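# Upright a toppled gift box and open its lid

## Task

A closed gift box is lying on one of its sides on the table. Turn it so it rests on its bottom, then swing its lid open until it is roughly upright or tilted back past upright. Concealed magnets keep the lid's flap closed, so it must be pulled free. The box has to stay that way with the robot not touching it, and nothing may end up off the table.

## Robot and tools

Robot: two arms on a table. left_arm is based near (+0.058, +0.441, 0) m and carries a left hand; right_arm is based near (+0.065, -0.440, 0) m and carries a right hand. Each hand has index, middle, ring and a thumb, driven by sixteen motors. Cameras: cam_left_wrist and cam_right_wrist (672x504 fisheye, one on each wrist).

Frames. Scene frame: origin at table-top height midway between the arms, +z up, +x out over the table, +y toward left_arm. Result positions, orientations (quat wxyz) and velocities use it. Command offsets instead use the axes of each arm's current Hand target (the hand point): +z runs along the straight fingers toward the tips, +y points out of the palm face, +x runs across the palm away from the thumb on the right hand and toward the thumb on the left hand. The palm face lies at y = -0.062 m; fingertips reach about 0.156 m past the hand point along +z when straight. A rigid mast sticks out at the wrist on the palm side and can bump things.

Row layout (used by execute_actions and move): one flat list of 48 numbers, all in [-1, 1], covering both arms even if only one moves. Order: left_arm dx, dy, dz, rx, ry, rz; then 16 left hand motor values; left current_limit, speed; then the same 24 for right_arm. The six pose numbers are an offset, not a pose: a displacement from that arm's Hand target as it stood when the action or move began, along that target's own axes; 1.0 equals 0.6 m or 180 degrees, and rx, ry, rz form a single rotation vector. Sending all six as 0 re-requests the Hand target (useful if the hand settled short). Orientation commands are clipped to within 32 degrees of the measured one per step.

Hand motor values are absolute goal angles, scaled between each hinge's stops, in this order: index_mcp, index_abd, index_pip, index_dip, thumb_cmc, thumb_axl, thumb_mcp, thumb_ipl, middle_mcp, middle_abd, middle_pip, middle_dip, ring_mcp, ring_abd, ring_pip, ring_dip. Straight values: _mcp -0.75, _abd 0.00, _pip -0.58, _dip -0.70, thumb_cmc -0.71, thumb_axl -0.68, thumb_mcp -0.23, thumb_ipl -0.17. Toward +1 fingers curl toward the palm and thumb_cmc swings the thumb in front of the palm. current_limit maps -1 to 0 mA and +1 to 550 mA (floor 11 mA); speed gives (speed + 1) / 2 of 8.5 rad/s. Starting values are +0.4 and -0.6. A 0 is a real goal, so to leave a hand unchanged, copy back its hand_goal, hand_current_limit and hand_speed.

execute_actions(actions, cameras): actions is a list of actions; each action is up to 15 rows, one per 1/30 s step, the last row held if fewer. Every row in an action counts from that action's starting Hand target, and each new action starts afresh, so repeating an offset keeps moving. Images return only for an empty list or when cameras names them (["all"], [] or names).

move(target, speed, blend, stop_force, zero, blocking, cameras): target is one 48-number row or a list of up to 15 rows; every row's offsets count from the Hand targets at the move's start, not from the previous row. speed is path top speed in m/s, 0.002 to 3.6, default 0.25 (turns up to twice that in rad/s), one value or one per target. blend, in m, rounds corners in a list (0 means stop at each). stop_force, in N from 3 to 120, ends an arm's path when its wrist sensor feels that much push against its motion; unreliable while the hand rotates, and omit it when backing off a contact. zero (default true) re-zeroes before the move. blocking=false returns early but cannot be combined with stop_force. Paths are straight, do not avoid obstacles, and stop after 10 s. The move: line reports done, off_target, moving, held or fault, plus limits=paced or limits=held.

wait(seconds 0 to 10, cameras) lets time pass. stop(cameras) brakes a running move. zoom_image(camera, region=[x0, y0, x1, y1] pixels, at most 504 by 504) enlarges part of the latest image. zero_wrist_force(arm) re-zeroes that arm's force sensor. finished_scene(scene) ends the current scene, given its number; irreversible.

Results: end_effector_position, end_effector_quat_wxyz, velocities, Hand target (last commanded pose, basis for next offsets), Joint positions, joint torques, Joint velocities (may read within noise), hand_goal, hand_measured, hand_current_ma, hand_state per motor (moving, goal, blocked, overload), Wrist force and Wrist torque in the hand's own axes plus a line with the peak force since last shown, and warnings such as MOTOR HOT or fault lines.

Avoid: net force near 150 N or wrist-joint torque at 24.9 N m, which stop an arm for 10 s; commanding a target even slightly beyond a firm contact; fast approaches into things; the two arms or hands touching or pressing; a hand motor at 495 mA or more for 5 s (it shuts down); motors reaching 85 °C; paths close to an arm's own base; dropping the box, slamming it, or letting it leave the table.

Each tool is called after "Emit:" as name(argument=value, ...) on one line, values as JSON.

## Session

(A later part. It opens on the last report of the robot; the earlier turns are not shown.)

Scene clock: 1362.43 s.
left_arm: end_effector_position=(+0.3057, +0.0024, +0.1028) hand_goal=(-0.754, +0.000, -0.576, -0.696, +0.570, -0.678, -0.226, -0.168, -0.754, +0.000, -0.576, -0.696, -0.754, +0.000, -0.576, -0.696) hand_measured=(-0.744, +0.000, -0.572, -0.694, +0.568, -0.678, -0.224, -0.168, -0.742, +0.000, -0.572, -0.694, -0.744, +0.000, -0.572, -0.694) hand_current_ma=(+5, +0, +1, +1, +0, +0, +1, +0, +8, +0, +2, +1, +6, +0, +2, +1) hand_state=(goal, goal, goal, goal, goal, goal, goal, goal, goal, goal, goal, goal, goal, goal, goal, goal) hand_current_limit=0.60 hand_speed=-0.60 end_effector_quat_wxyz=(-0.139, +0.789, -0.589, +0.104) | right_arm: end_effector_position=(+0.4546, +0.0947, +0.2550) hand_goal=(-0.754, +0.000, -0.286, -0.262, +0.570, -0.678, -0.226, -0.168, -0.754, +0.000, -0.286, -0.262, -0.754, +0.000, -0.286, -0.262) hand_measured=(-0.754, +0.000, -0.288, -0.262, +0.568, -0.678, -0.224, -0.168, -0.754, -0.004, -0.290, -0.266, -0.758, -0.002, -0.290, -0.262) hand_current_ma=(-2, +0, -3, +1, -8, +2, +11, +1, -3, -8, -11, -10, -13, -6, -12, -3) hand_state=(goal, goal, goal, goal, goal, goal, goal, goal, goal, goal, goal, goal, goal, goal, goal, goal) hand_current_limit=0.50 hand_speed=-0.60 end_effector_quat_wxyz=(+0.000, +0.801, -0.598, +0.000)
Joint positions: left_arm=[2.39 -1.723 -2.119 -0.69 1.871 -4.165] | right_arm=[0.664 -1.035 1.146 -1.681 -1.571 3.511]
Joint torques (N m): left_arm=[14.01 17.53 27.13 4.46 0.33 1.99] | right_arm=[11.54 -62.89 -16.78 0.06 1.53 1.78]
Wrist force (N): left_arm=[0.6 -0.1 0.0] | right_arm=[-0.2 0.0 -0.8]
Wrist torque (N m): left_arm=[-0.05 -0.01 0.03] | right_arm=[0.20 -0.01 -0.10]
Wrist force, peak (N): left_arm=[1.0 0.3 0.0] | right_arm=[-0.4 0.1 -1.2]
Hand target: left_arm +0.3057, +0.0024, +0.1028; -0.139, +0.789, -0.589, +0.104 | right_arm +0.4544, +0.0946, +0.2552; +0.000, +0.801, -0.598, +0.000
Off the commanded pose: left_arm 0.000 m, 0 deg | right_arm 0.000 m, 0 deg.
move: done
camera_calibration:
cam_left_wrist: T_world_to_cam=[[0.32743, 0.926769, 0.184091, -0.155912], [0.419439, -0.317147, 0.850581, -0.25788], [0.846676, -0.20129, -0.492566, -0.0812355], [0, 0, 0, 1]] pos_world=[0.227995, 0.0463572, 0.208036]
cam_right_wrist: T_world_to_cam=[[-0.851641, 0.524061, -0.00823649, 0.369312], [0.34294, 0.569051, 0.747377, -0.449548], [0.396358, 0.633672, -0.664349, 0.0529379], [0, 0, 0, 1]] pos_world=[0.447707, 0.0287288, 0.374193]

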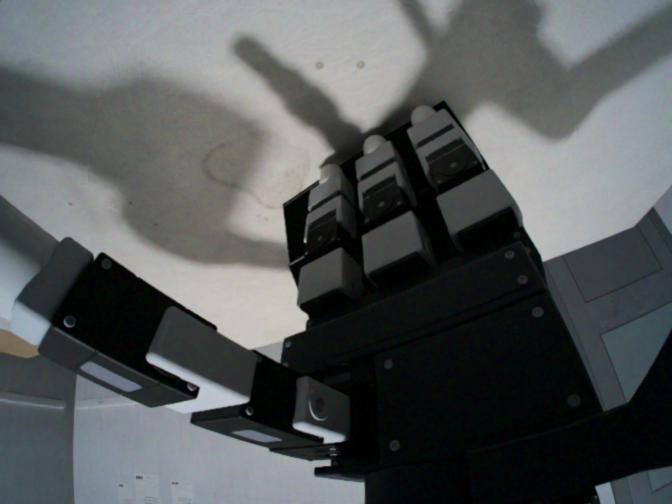

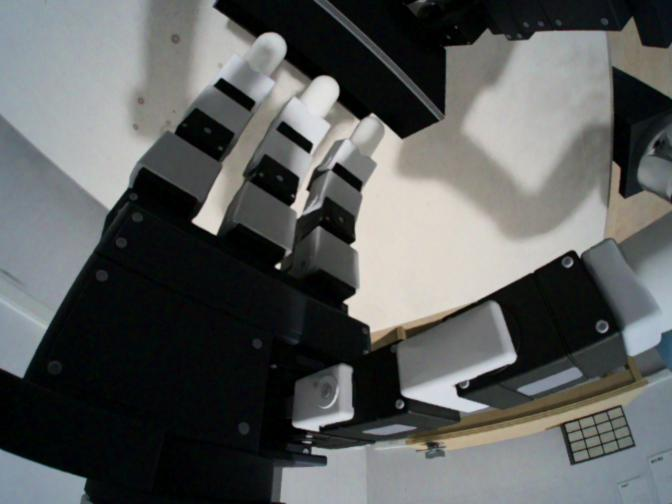

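Emit:
move(target=[[0,0.157,-0.057,0,0,0,-0.754,0,-0.576,-0.696,0.571,-0.678,-0.226,-0.168,-0.754,0,-0.576,-0.696,-0.754,0,-0.576,-0.696,0.6,-0.6,0,0.01,-0.006,0,0,0,-0.754,0,-0.286,-0.262,0.571,-0.678,-0.226,-0.168,-0.754,0,-0.286,-0.262,-0.754,0,-0.286,-0.262,0.5,-0.6],[0,0.157,-0.057,0,0,0,-0.754,0,-0.576,-0.696,0.571,-0.678,-0.226,-0.168,-0.754,0,-0.576,-0.696,-0.754,0,-0.576,-0.696,0.6,-0.6,0,0.042,-0.028,0,0,0,-0.754,0,-0.286,-0.262,0.571,-0.678,-0.226,-0.168,-0.754,0,-0.286,-0.262,-0.754,0,-0.286,-0.262,0.5,-0.6],[0,0.157,-0.057,0,0,0,-0.754,0,-0.576,-0.696,0.571,-0.678,-0.226,-0.168,-0.754,0,-0.576,-0.696,-0.754,0,-0.576,-0.696,0.6,-0.6,0,0.078,-0.041,0,0,0,-0.754,0,-0.286,-0.262,0.571,-0.678,-0.226,-0.168,-0.754,0,-0.286,-0.262,-0.754,0,-0.286,-0.262,0.5,-0.6]], speed=[0.1,0.04,0.03], cameras=["all"])

Emit:
zoom_image(camera="cam_left_wrist", region=[260, 80, 520, 290])

Scene clock: 1379.77 s.
left_arm: end_effector_position=(+0.2096, -0.0261, +0.1028) hand_goal=(-0.754, +0.000, -0.576, -0.696, +0.570, -0.678, -0.226, -0.168, -0.754, +0.000, -0.576, -0.696, -0.754, +0.000, -0.576, -0.696) hand_measured=(-0.746, +0.000, -0.572, -0.694, +0.568, -0.678, -0.224, -0.168, -0.744, +0.000, -0.572, -0.694, -0.746, +0.000, -0.572, -0.694) hand_current_ma=(+5, +0, +1, +1, +0, +0, +1, +0, +7, +0, +2, +1, +5, +0, +2, +1) hand_state=(goal, goal, goal, goal, goal, goal, goal, goal, goal, goal, goal, goal, goal, goal, goal, goal) hand_current_limit=0.60 hand_speed=-0.60 end_effector_quat_wxyz=(-0.139, +0.789, -0.589, +0.104) | right_arm: end_effector_position=(+0.4097, +0.0814, +0.2798) hand_goal=(-0.754, +0.000, -0.286, -0.262, +0.570, -0.678, -0.226, -0.168, -0.754, +0.000, -0.286, -0.262, -0.754, +0.000, -0.286, -0.262) hand_measured=(-0.754, +0.000, -0.288, -0.262, +0.568, -0.678, -0.224, -0.168, -0.754, -0.002, -0.288, -0.264, -0.758, +0.000, -0.290, -0.262) hand_current_ma=(-2, +0, -3, +1, -8, +2, +11, +1, -3, -4, -9, -7, -13, -2, -12, -3) hand_state=(goal, goal, goal, goal, goal, goal, goal, goal, goal, goal, goal, goal, goal, goal, goal, goal) hand_current_limit=0.50 hand_speed=-0.60 end_effector_quat_wxyz=(+0.000, +0.801, -0.598, +0.000)
Joint positions: left_arm=[2.189 -1.68 -2.149 -0.769 1.901 -4.374] | right_arm=[0.689 -1.143 1.244 -1.672 -1.571 3.537]
Joint torques (N m): left_arm=[-14.17 27.03 27.66 0.44 2.33 -1.64] | right_arm=[11.6 -60.32 -16.18 -4.6 1.5 1.6]
Wrist force (N): left_arm=[1.4 -0.1 0.5] | right_arm=[-0.2 0.1 -0.9]
Wrist torque (N m): left_arm=[-0.02 -0.10 0.17] | right_arm=[0.16 -0.01 -0.11]
Wrist force, peak (N): left_arm=[1.5 -0.1 0.4] | right_arm=[-0.4 -0.1 -1.6]
Hand target: left_arm +0.2096, -0.0261, +0.1028; -0.139, +0.789, -0.589, +0.104 | right_arm +0.4095, +0.0813, +0.2798; +0.000, +0.801, -0.598, +0.000
Off the commanded pose: left_arm 0.000 m, 0 deg | right_arm 0.000 m, 0 deg.
move: done
camera_calibration:
cam_left_wrist: T_world_to_cam=[[0.32743, 0.926769, 0.184091, -0.0980151], [0.419439, -0.317147, 0.850581, -0.226525], [0.846676, -0.20129, -0.492566, -0.00565594], [0, 0, 0, 1]] pos_world=[0.131895, 0.0178572, 0.207936]
cam_right_wrist: T_world_to_cam=[[-0.851659, 0.524031, -0.0082752, 0.338271], [0.342896, 0.569079, 0.747376, -0.445099], [0.396357, 0.633673, -0.664349, 0.0956386], [0, 0, 0, 1]] pos_world=[0.402807, 0.0154288, 0.398993]

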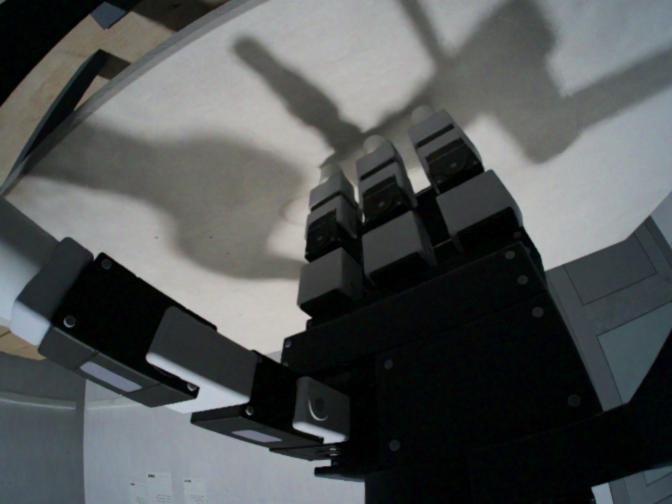

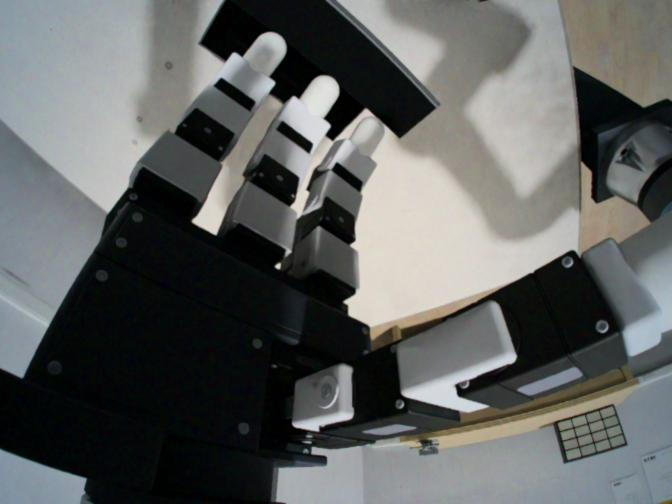

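Scaled by 1.938 from the camera's 672x504 image, which has a finer 960x720 frame.

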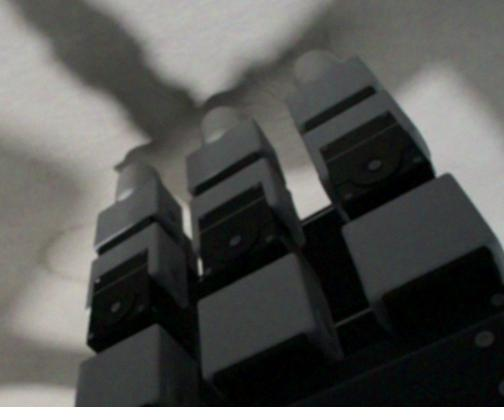

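Emit:
move(target=[[0,0,0,0,0,0,-0.754,0,-0.576,-0.696,0.571,-0.678,-0.226,-0.168,-0.754,0,-0.576,-0.696,-0.754,0,-0.576,-0.696,0.6,-0.6,0,0.025,0,0,0,0,-0.754,0,-0.286,-0.262,0.571,-0.678,-0.226,-0.168,-0.754,0,-0.286,-0.262,-0.754,0,-0.286,-0.262,0.5,-0.6],[0,0,0,0,0,0,-0.754,0,-0.576,-0.696,0.571,-0.678,-0.226,-0.168,-0.754,0,-0.576,-0.696,-0.754,0,-0.576,-0.696,0.6,-0.6,0,-0.2,0,0,0,0,-0.754,0,-0.286,-0.262,0.571,-0.678,-0.226,-0.168,-0.754,0,-0.286,-0.262,-0.754,0,-0.286,-0.262,0.5,-0.6]], speed=[0.03,0.08], cameras=["all"])

Scene clock: 1398.20 s.
left_arm: end_effector_position=(+0.2096, -0.0261, +0.1028) hand_goal=(-0.754, +0.000, -0.576, -0.696, +0.570, -0.678, -0.226, -0.168, -0.754, +0.000, -0.576, -0.696, -0.754, +0.000, -0.576, -0.696) hand_measured=(-0.746, +0.000, -0.572, -0.694, +0.568, -0.678, -0.224, -0.168, -0.744, +0.000, -0.572, -0.694, -0.746, +0.000, -0.572, -0.694) hand_current_ma=(+5, +0, +1, +1, +0, +0, +1, +0, +7, +0, +2, +1, +5, +0, +2, +1) hand_state=(goal, goal, goal, goal, goal, goal, goal, goal, goal, goal, goal, goal, goal, goal, goal, goal) hand_current_limit=0.60 hand_speed=-0.60 end_effector_quat_wxyz=(-0.139, +0.789, -0.589, +0.104) | right_arm: end_effector_position=(+0.5245, +0.1154, +0.2798) hand_goal=(-0.754, +0.000, -0.286, -0.262, +0.570, -0.678, -0.226, -0.168, -0.754, +0.000, -0.286, -0.262, -0.754, +0.000, -0.286, -0.262) hand_measured=(-0.754, +0.000, -0.288, -0.262, +0.568, -0.678, -0.224, -0.168, -0.754, -0.002, -0.288, -0.264, -0.754, +0.000, -0.286, -0.262) hand_current_ma=(-2, +0, -3, +1, -8, +2, +11, +1, -3, -4, -6, -5, -1, +0, -2, -1) hand_state=(goal, goal, goal, goal, goal, goal, goal, goal, goal, goal, goal, goal, goal, goal, goal, goal) hand_current_limit=0.50 hand_speed=-0.60 end_effector_quat_wxyz=(+0.000, +0.801, -0.598, +0.000)
Joint positions: left_arm=[2.189 -1.68 -2.149 -0.769 1.901 -4.374] | right_arm=[0.63 -0.854 0.786 -1.503 -1.571 3.477]
Joint torques (N m): left_arm=[-14.43 26.47 26.63 0.37 2.39 -1.53] | right_arm=[-12.97 -41.83 -29.22 -0.09 -2.27 -0.66]
Wrist force (N): left_arm=[1.1 0.0 0.4] | right_arm=[-0.4 0.4 -1.0]
Wrist torque (N m): left_arm=[-0.01 -0.07 0.15] | right_arm=[0.22 0.04 0.02]
Wrist force, peak (N): left_arm=[1.5 -0.4 0.4] | right_arm=[-0.2 0.5 -1.5]
Hand target: left_arm +0.2096, -0.0261, +0.1028; -0.139, +0.789, -0.589, +0.104 | right_arm +0.5246, +0.1154, +0.2798; +0.000, +0.801, -0.598, +0.000
Off the commanded pose: left_arm 0.000 m, 0 deg | right_arm 0.000 m, 0 deg.
move: done
camera_calibration:
cam_left_wrist: T_world_to_cam=[[0.32743, 0.926769, 0.184091, -0.0980151], [0.419439, -0.317147, 0.850581, -0.226525], [0.846676, -0.20129, -0.492566, -0.00565594], [0, 0, 0, 1]] pos_world=[0.131895, 0.0178572, 0.207936]
cam_right_wrist: T_world_to_cam=[[-0.851607, 0.524114, -0.00829545, 0.418149], [0.342895, 0.568984, 0.747449, -0.503893], [0.396469, 0.633689, -0.664267, 0.0284371], [0, 0, 0, 1]] pos_world=[0.517607, 0.0495289, 0.398993]

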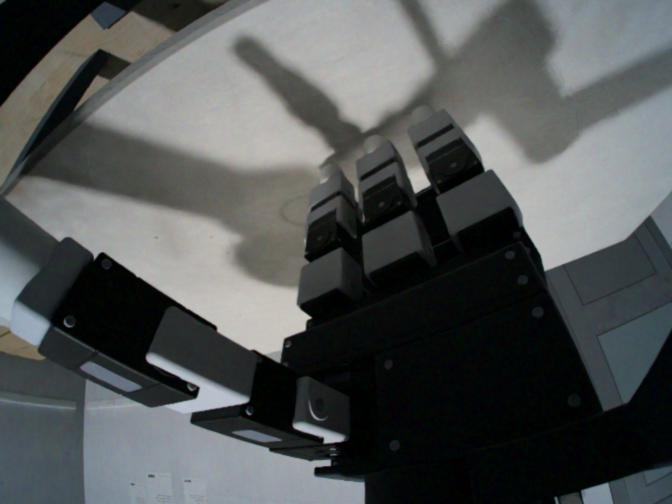

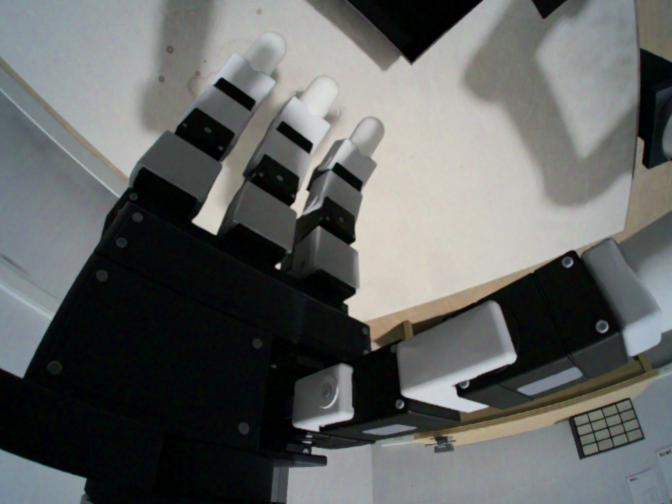

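Emit:
move(target=[-0.337,-0.304,-0.33,-0.011,0.0144,0.0646,-0.754,0,-0.576,-0.696,0.571,-0.678,-0.226,-0.168,-0.754,0,-0.576,-0.696,-0.754,0,-0.576,-0.696,0.6,-0.6,0,-0.1,-0.05,0,0,0,-0.754,0,-0.286,-0.262,0.571,-0.678,-0.226,-0.168,-0.754,0,-0.286,-0.262,-0.754,0,-0.286,-0.262,0.5,-0.6], speed=0.25, cameras=["all"])

Emit:
zoom_image(camera="cam_left_wrist", region=[200, 60, 370, 240])

Scene clock: 1407.07 s.
left_arm: end_effector_position=(+0.2515, +0.1976, +0.3509) hand_goal=(-0.754, +0.000, -0.576, -0.696, +0.570, -0.678, -0.226, -0.168, -0.754, +0.000, -0.576, -0.696, -0.754, +0.000, -0.576, -0.696) hand_measured=(-0.746, +0.000, -0.572, -0.694, +0.568, -0.678, -0.224, -0.168, -0.744, +0.000, -0.572, -0.694, -0.746, +0.000, -0.572, -0.694) hand_current_ma=(+5, +0, +1, +1, +0, +0, +1, +0, +7, +0, +2, +1, +5, +0, +2, +1) hand_state=(goal, goal, goal, goal, goal, goal, goal, goal, goal, goal, goal, goal, goal, goal, goal, goal) hand_current_limit=0.60 hand_speed=-0.60 end_effector_quat_wxyz=(-0.122, +0.725, -0.671, +0.097) | right_arm: end_effector_position=(+0.5820, +0.1324, +0.3096) hand_goal=(-0.754, +0.000, -0.286, -0.262, +0.570, -0.678, -0.226, -0.168, -0.754, +0.000, -0.286, -0.262, -0.754, +0.000, -0.286, -0.262) hand_measured=(-0.754, +0.000, -0.288, -0.262, +0.568, -0.678, -0.224, -0.168, -0.754, -0.002, -0.288, -0.264, -0.754, +0.000, -0.286, -0.262) hand_current_ma=(-2, +0, -3, +1, -8, +2, +11, +1, -3, -4, -6, -5, -1, +0, -2, -1) hand_state=(goal, goal, goal, goal, goal, goal, goal, goal, goal, goal, goal, goal, goal, goal, goal, goal) hand_current_limit=0.50 hand_speed=-0.60 end_effector_quat_wxyz=(+0.000, +0.801, -0.598, +0.000)
Joint positions: left_arm=[2.771 -1.042 -1.998 -1.401 1.727 -3.58] | right_arm=[0.606 -0.53 0.105 -1.146 -1.571 3.453]
Joint torques (N m): left_arm=[15.04 6.37 32.77 0.52 -1.35 1.93] | right_arm=[10.67 -50.47 -27.93 0.02 -2.14 -0.69]
Wrist force (N): left_arm=[0.9 0.0 0.3] | right_arm=[-0.5 0.6 -0.9]
Wrist torque (N m): left_arm=[0.01 -0.01 0.05] | right_arm=[0.23 0.03 0.02]
Wrist force, peak (N): left_arm=[2.1 0.4 0.8] | right_arm=[-0.3 0.5 -1.3]
Hand target: left_arm +0.2515, +0.1976, +0.3510; -0.122, +0.725, -0.671, +0.097 | right_arm +0.5821, +0.1325, +0.3098; +0.000, +0.801, -0.598, +0.000
Off the commanded pose: left_arm 0.000 m, 0 deg | right_arm 0.000 m, 0 deg.
move: done
camera_calibration:
cam_left_wrist: T_world_to_cam=[[0.517403, 0.836364, 0.18108, -0.393477], [0.378035, -0.413232, 0.82845, -0.347148], [0.767713, -0.360188, -0.529982, 0.190578], [0, 0, 0, 1]] pos_world=[0.188511, 0.254281, 0.459849]
cam_right_wrist: T_world_to_cam=[[-0.851496, 0.524293, -0.00844416, 0.458461], [0.342488, 0.568279, 0.748172, -0.555436], [0.39706, 0.634174, -0.663451, 0.0141057], [0, 0, 0, 1]] pos_world=[0.575007, 0.0663292, 0.428791]

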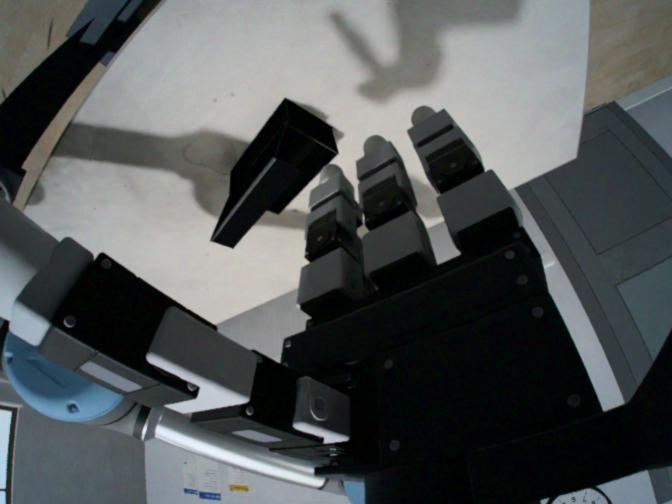

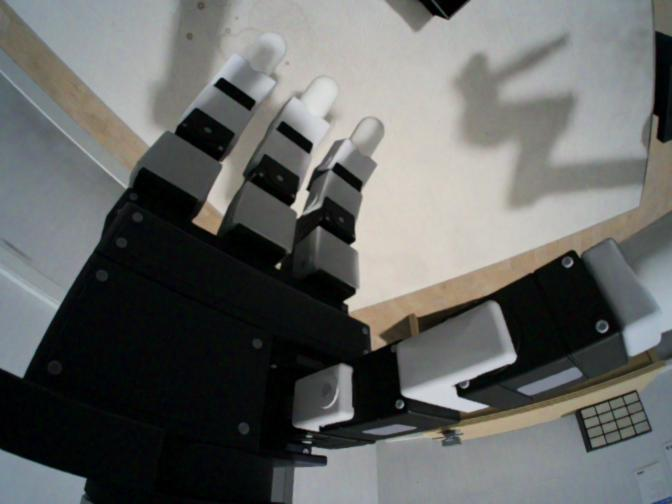

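Scaled by 2.800 from the camera's 672x504 image, which has a finer 960x720 frame.

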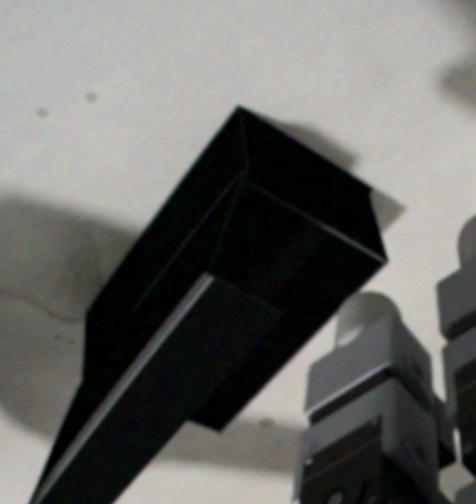

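Emit:
finished_scene(scene=1)

The scene is finished: the task was done.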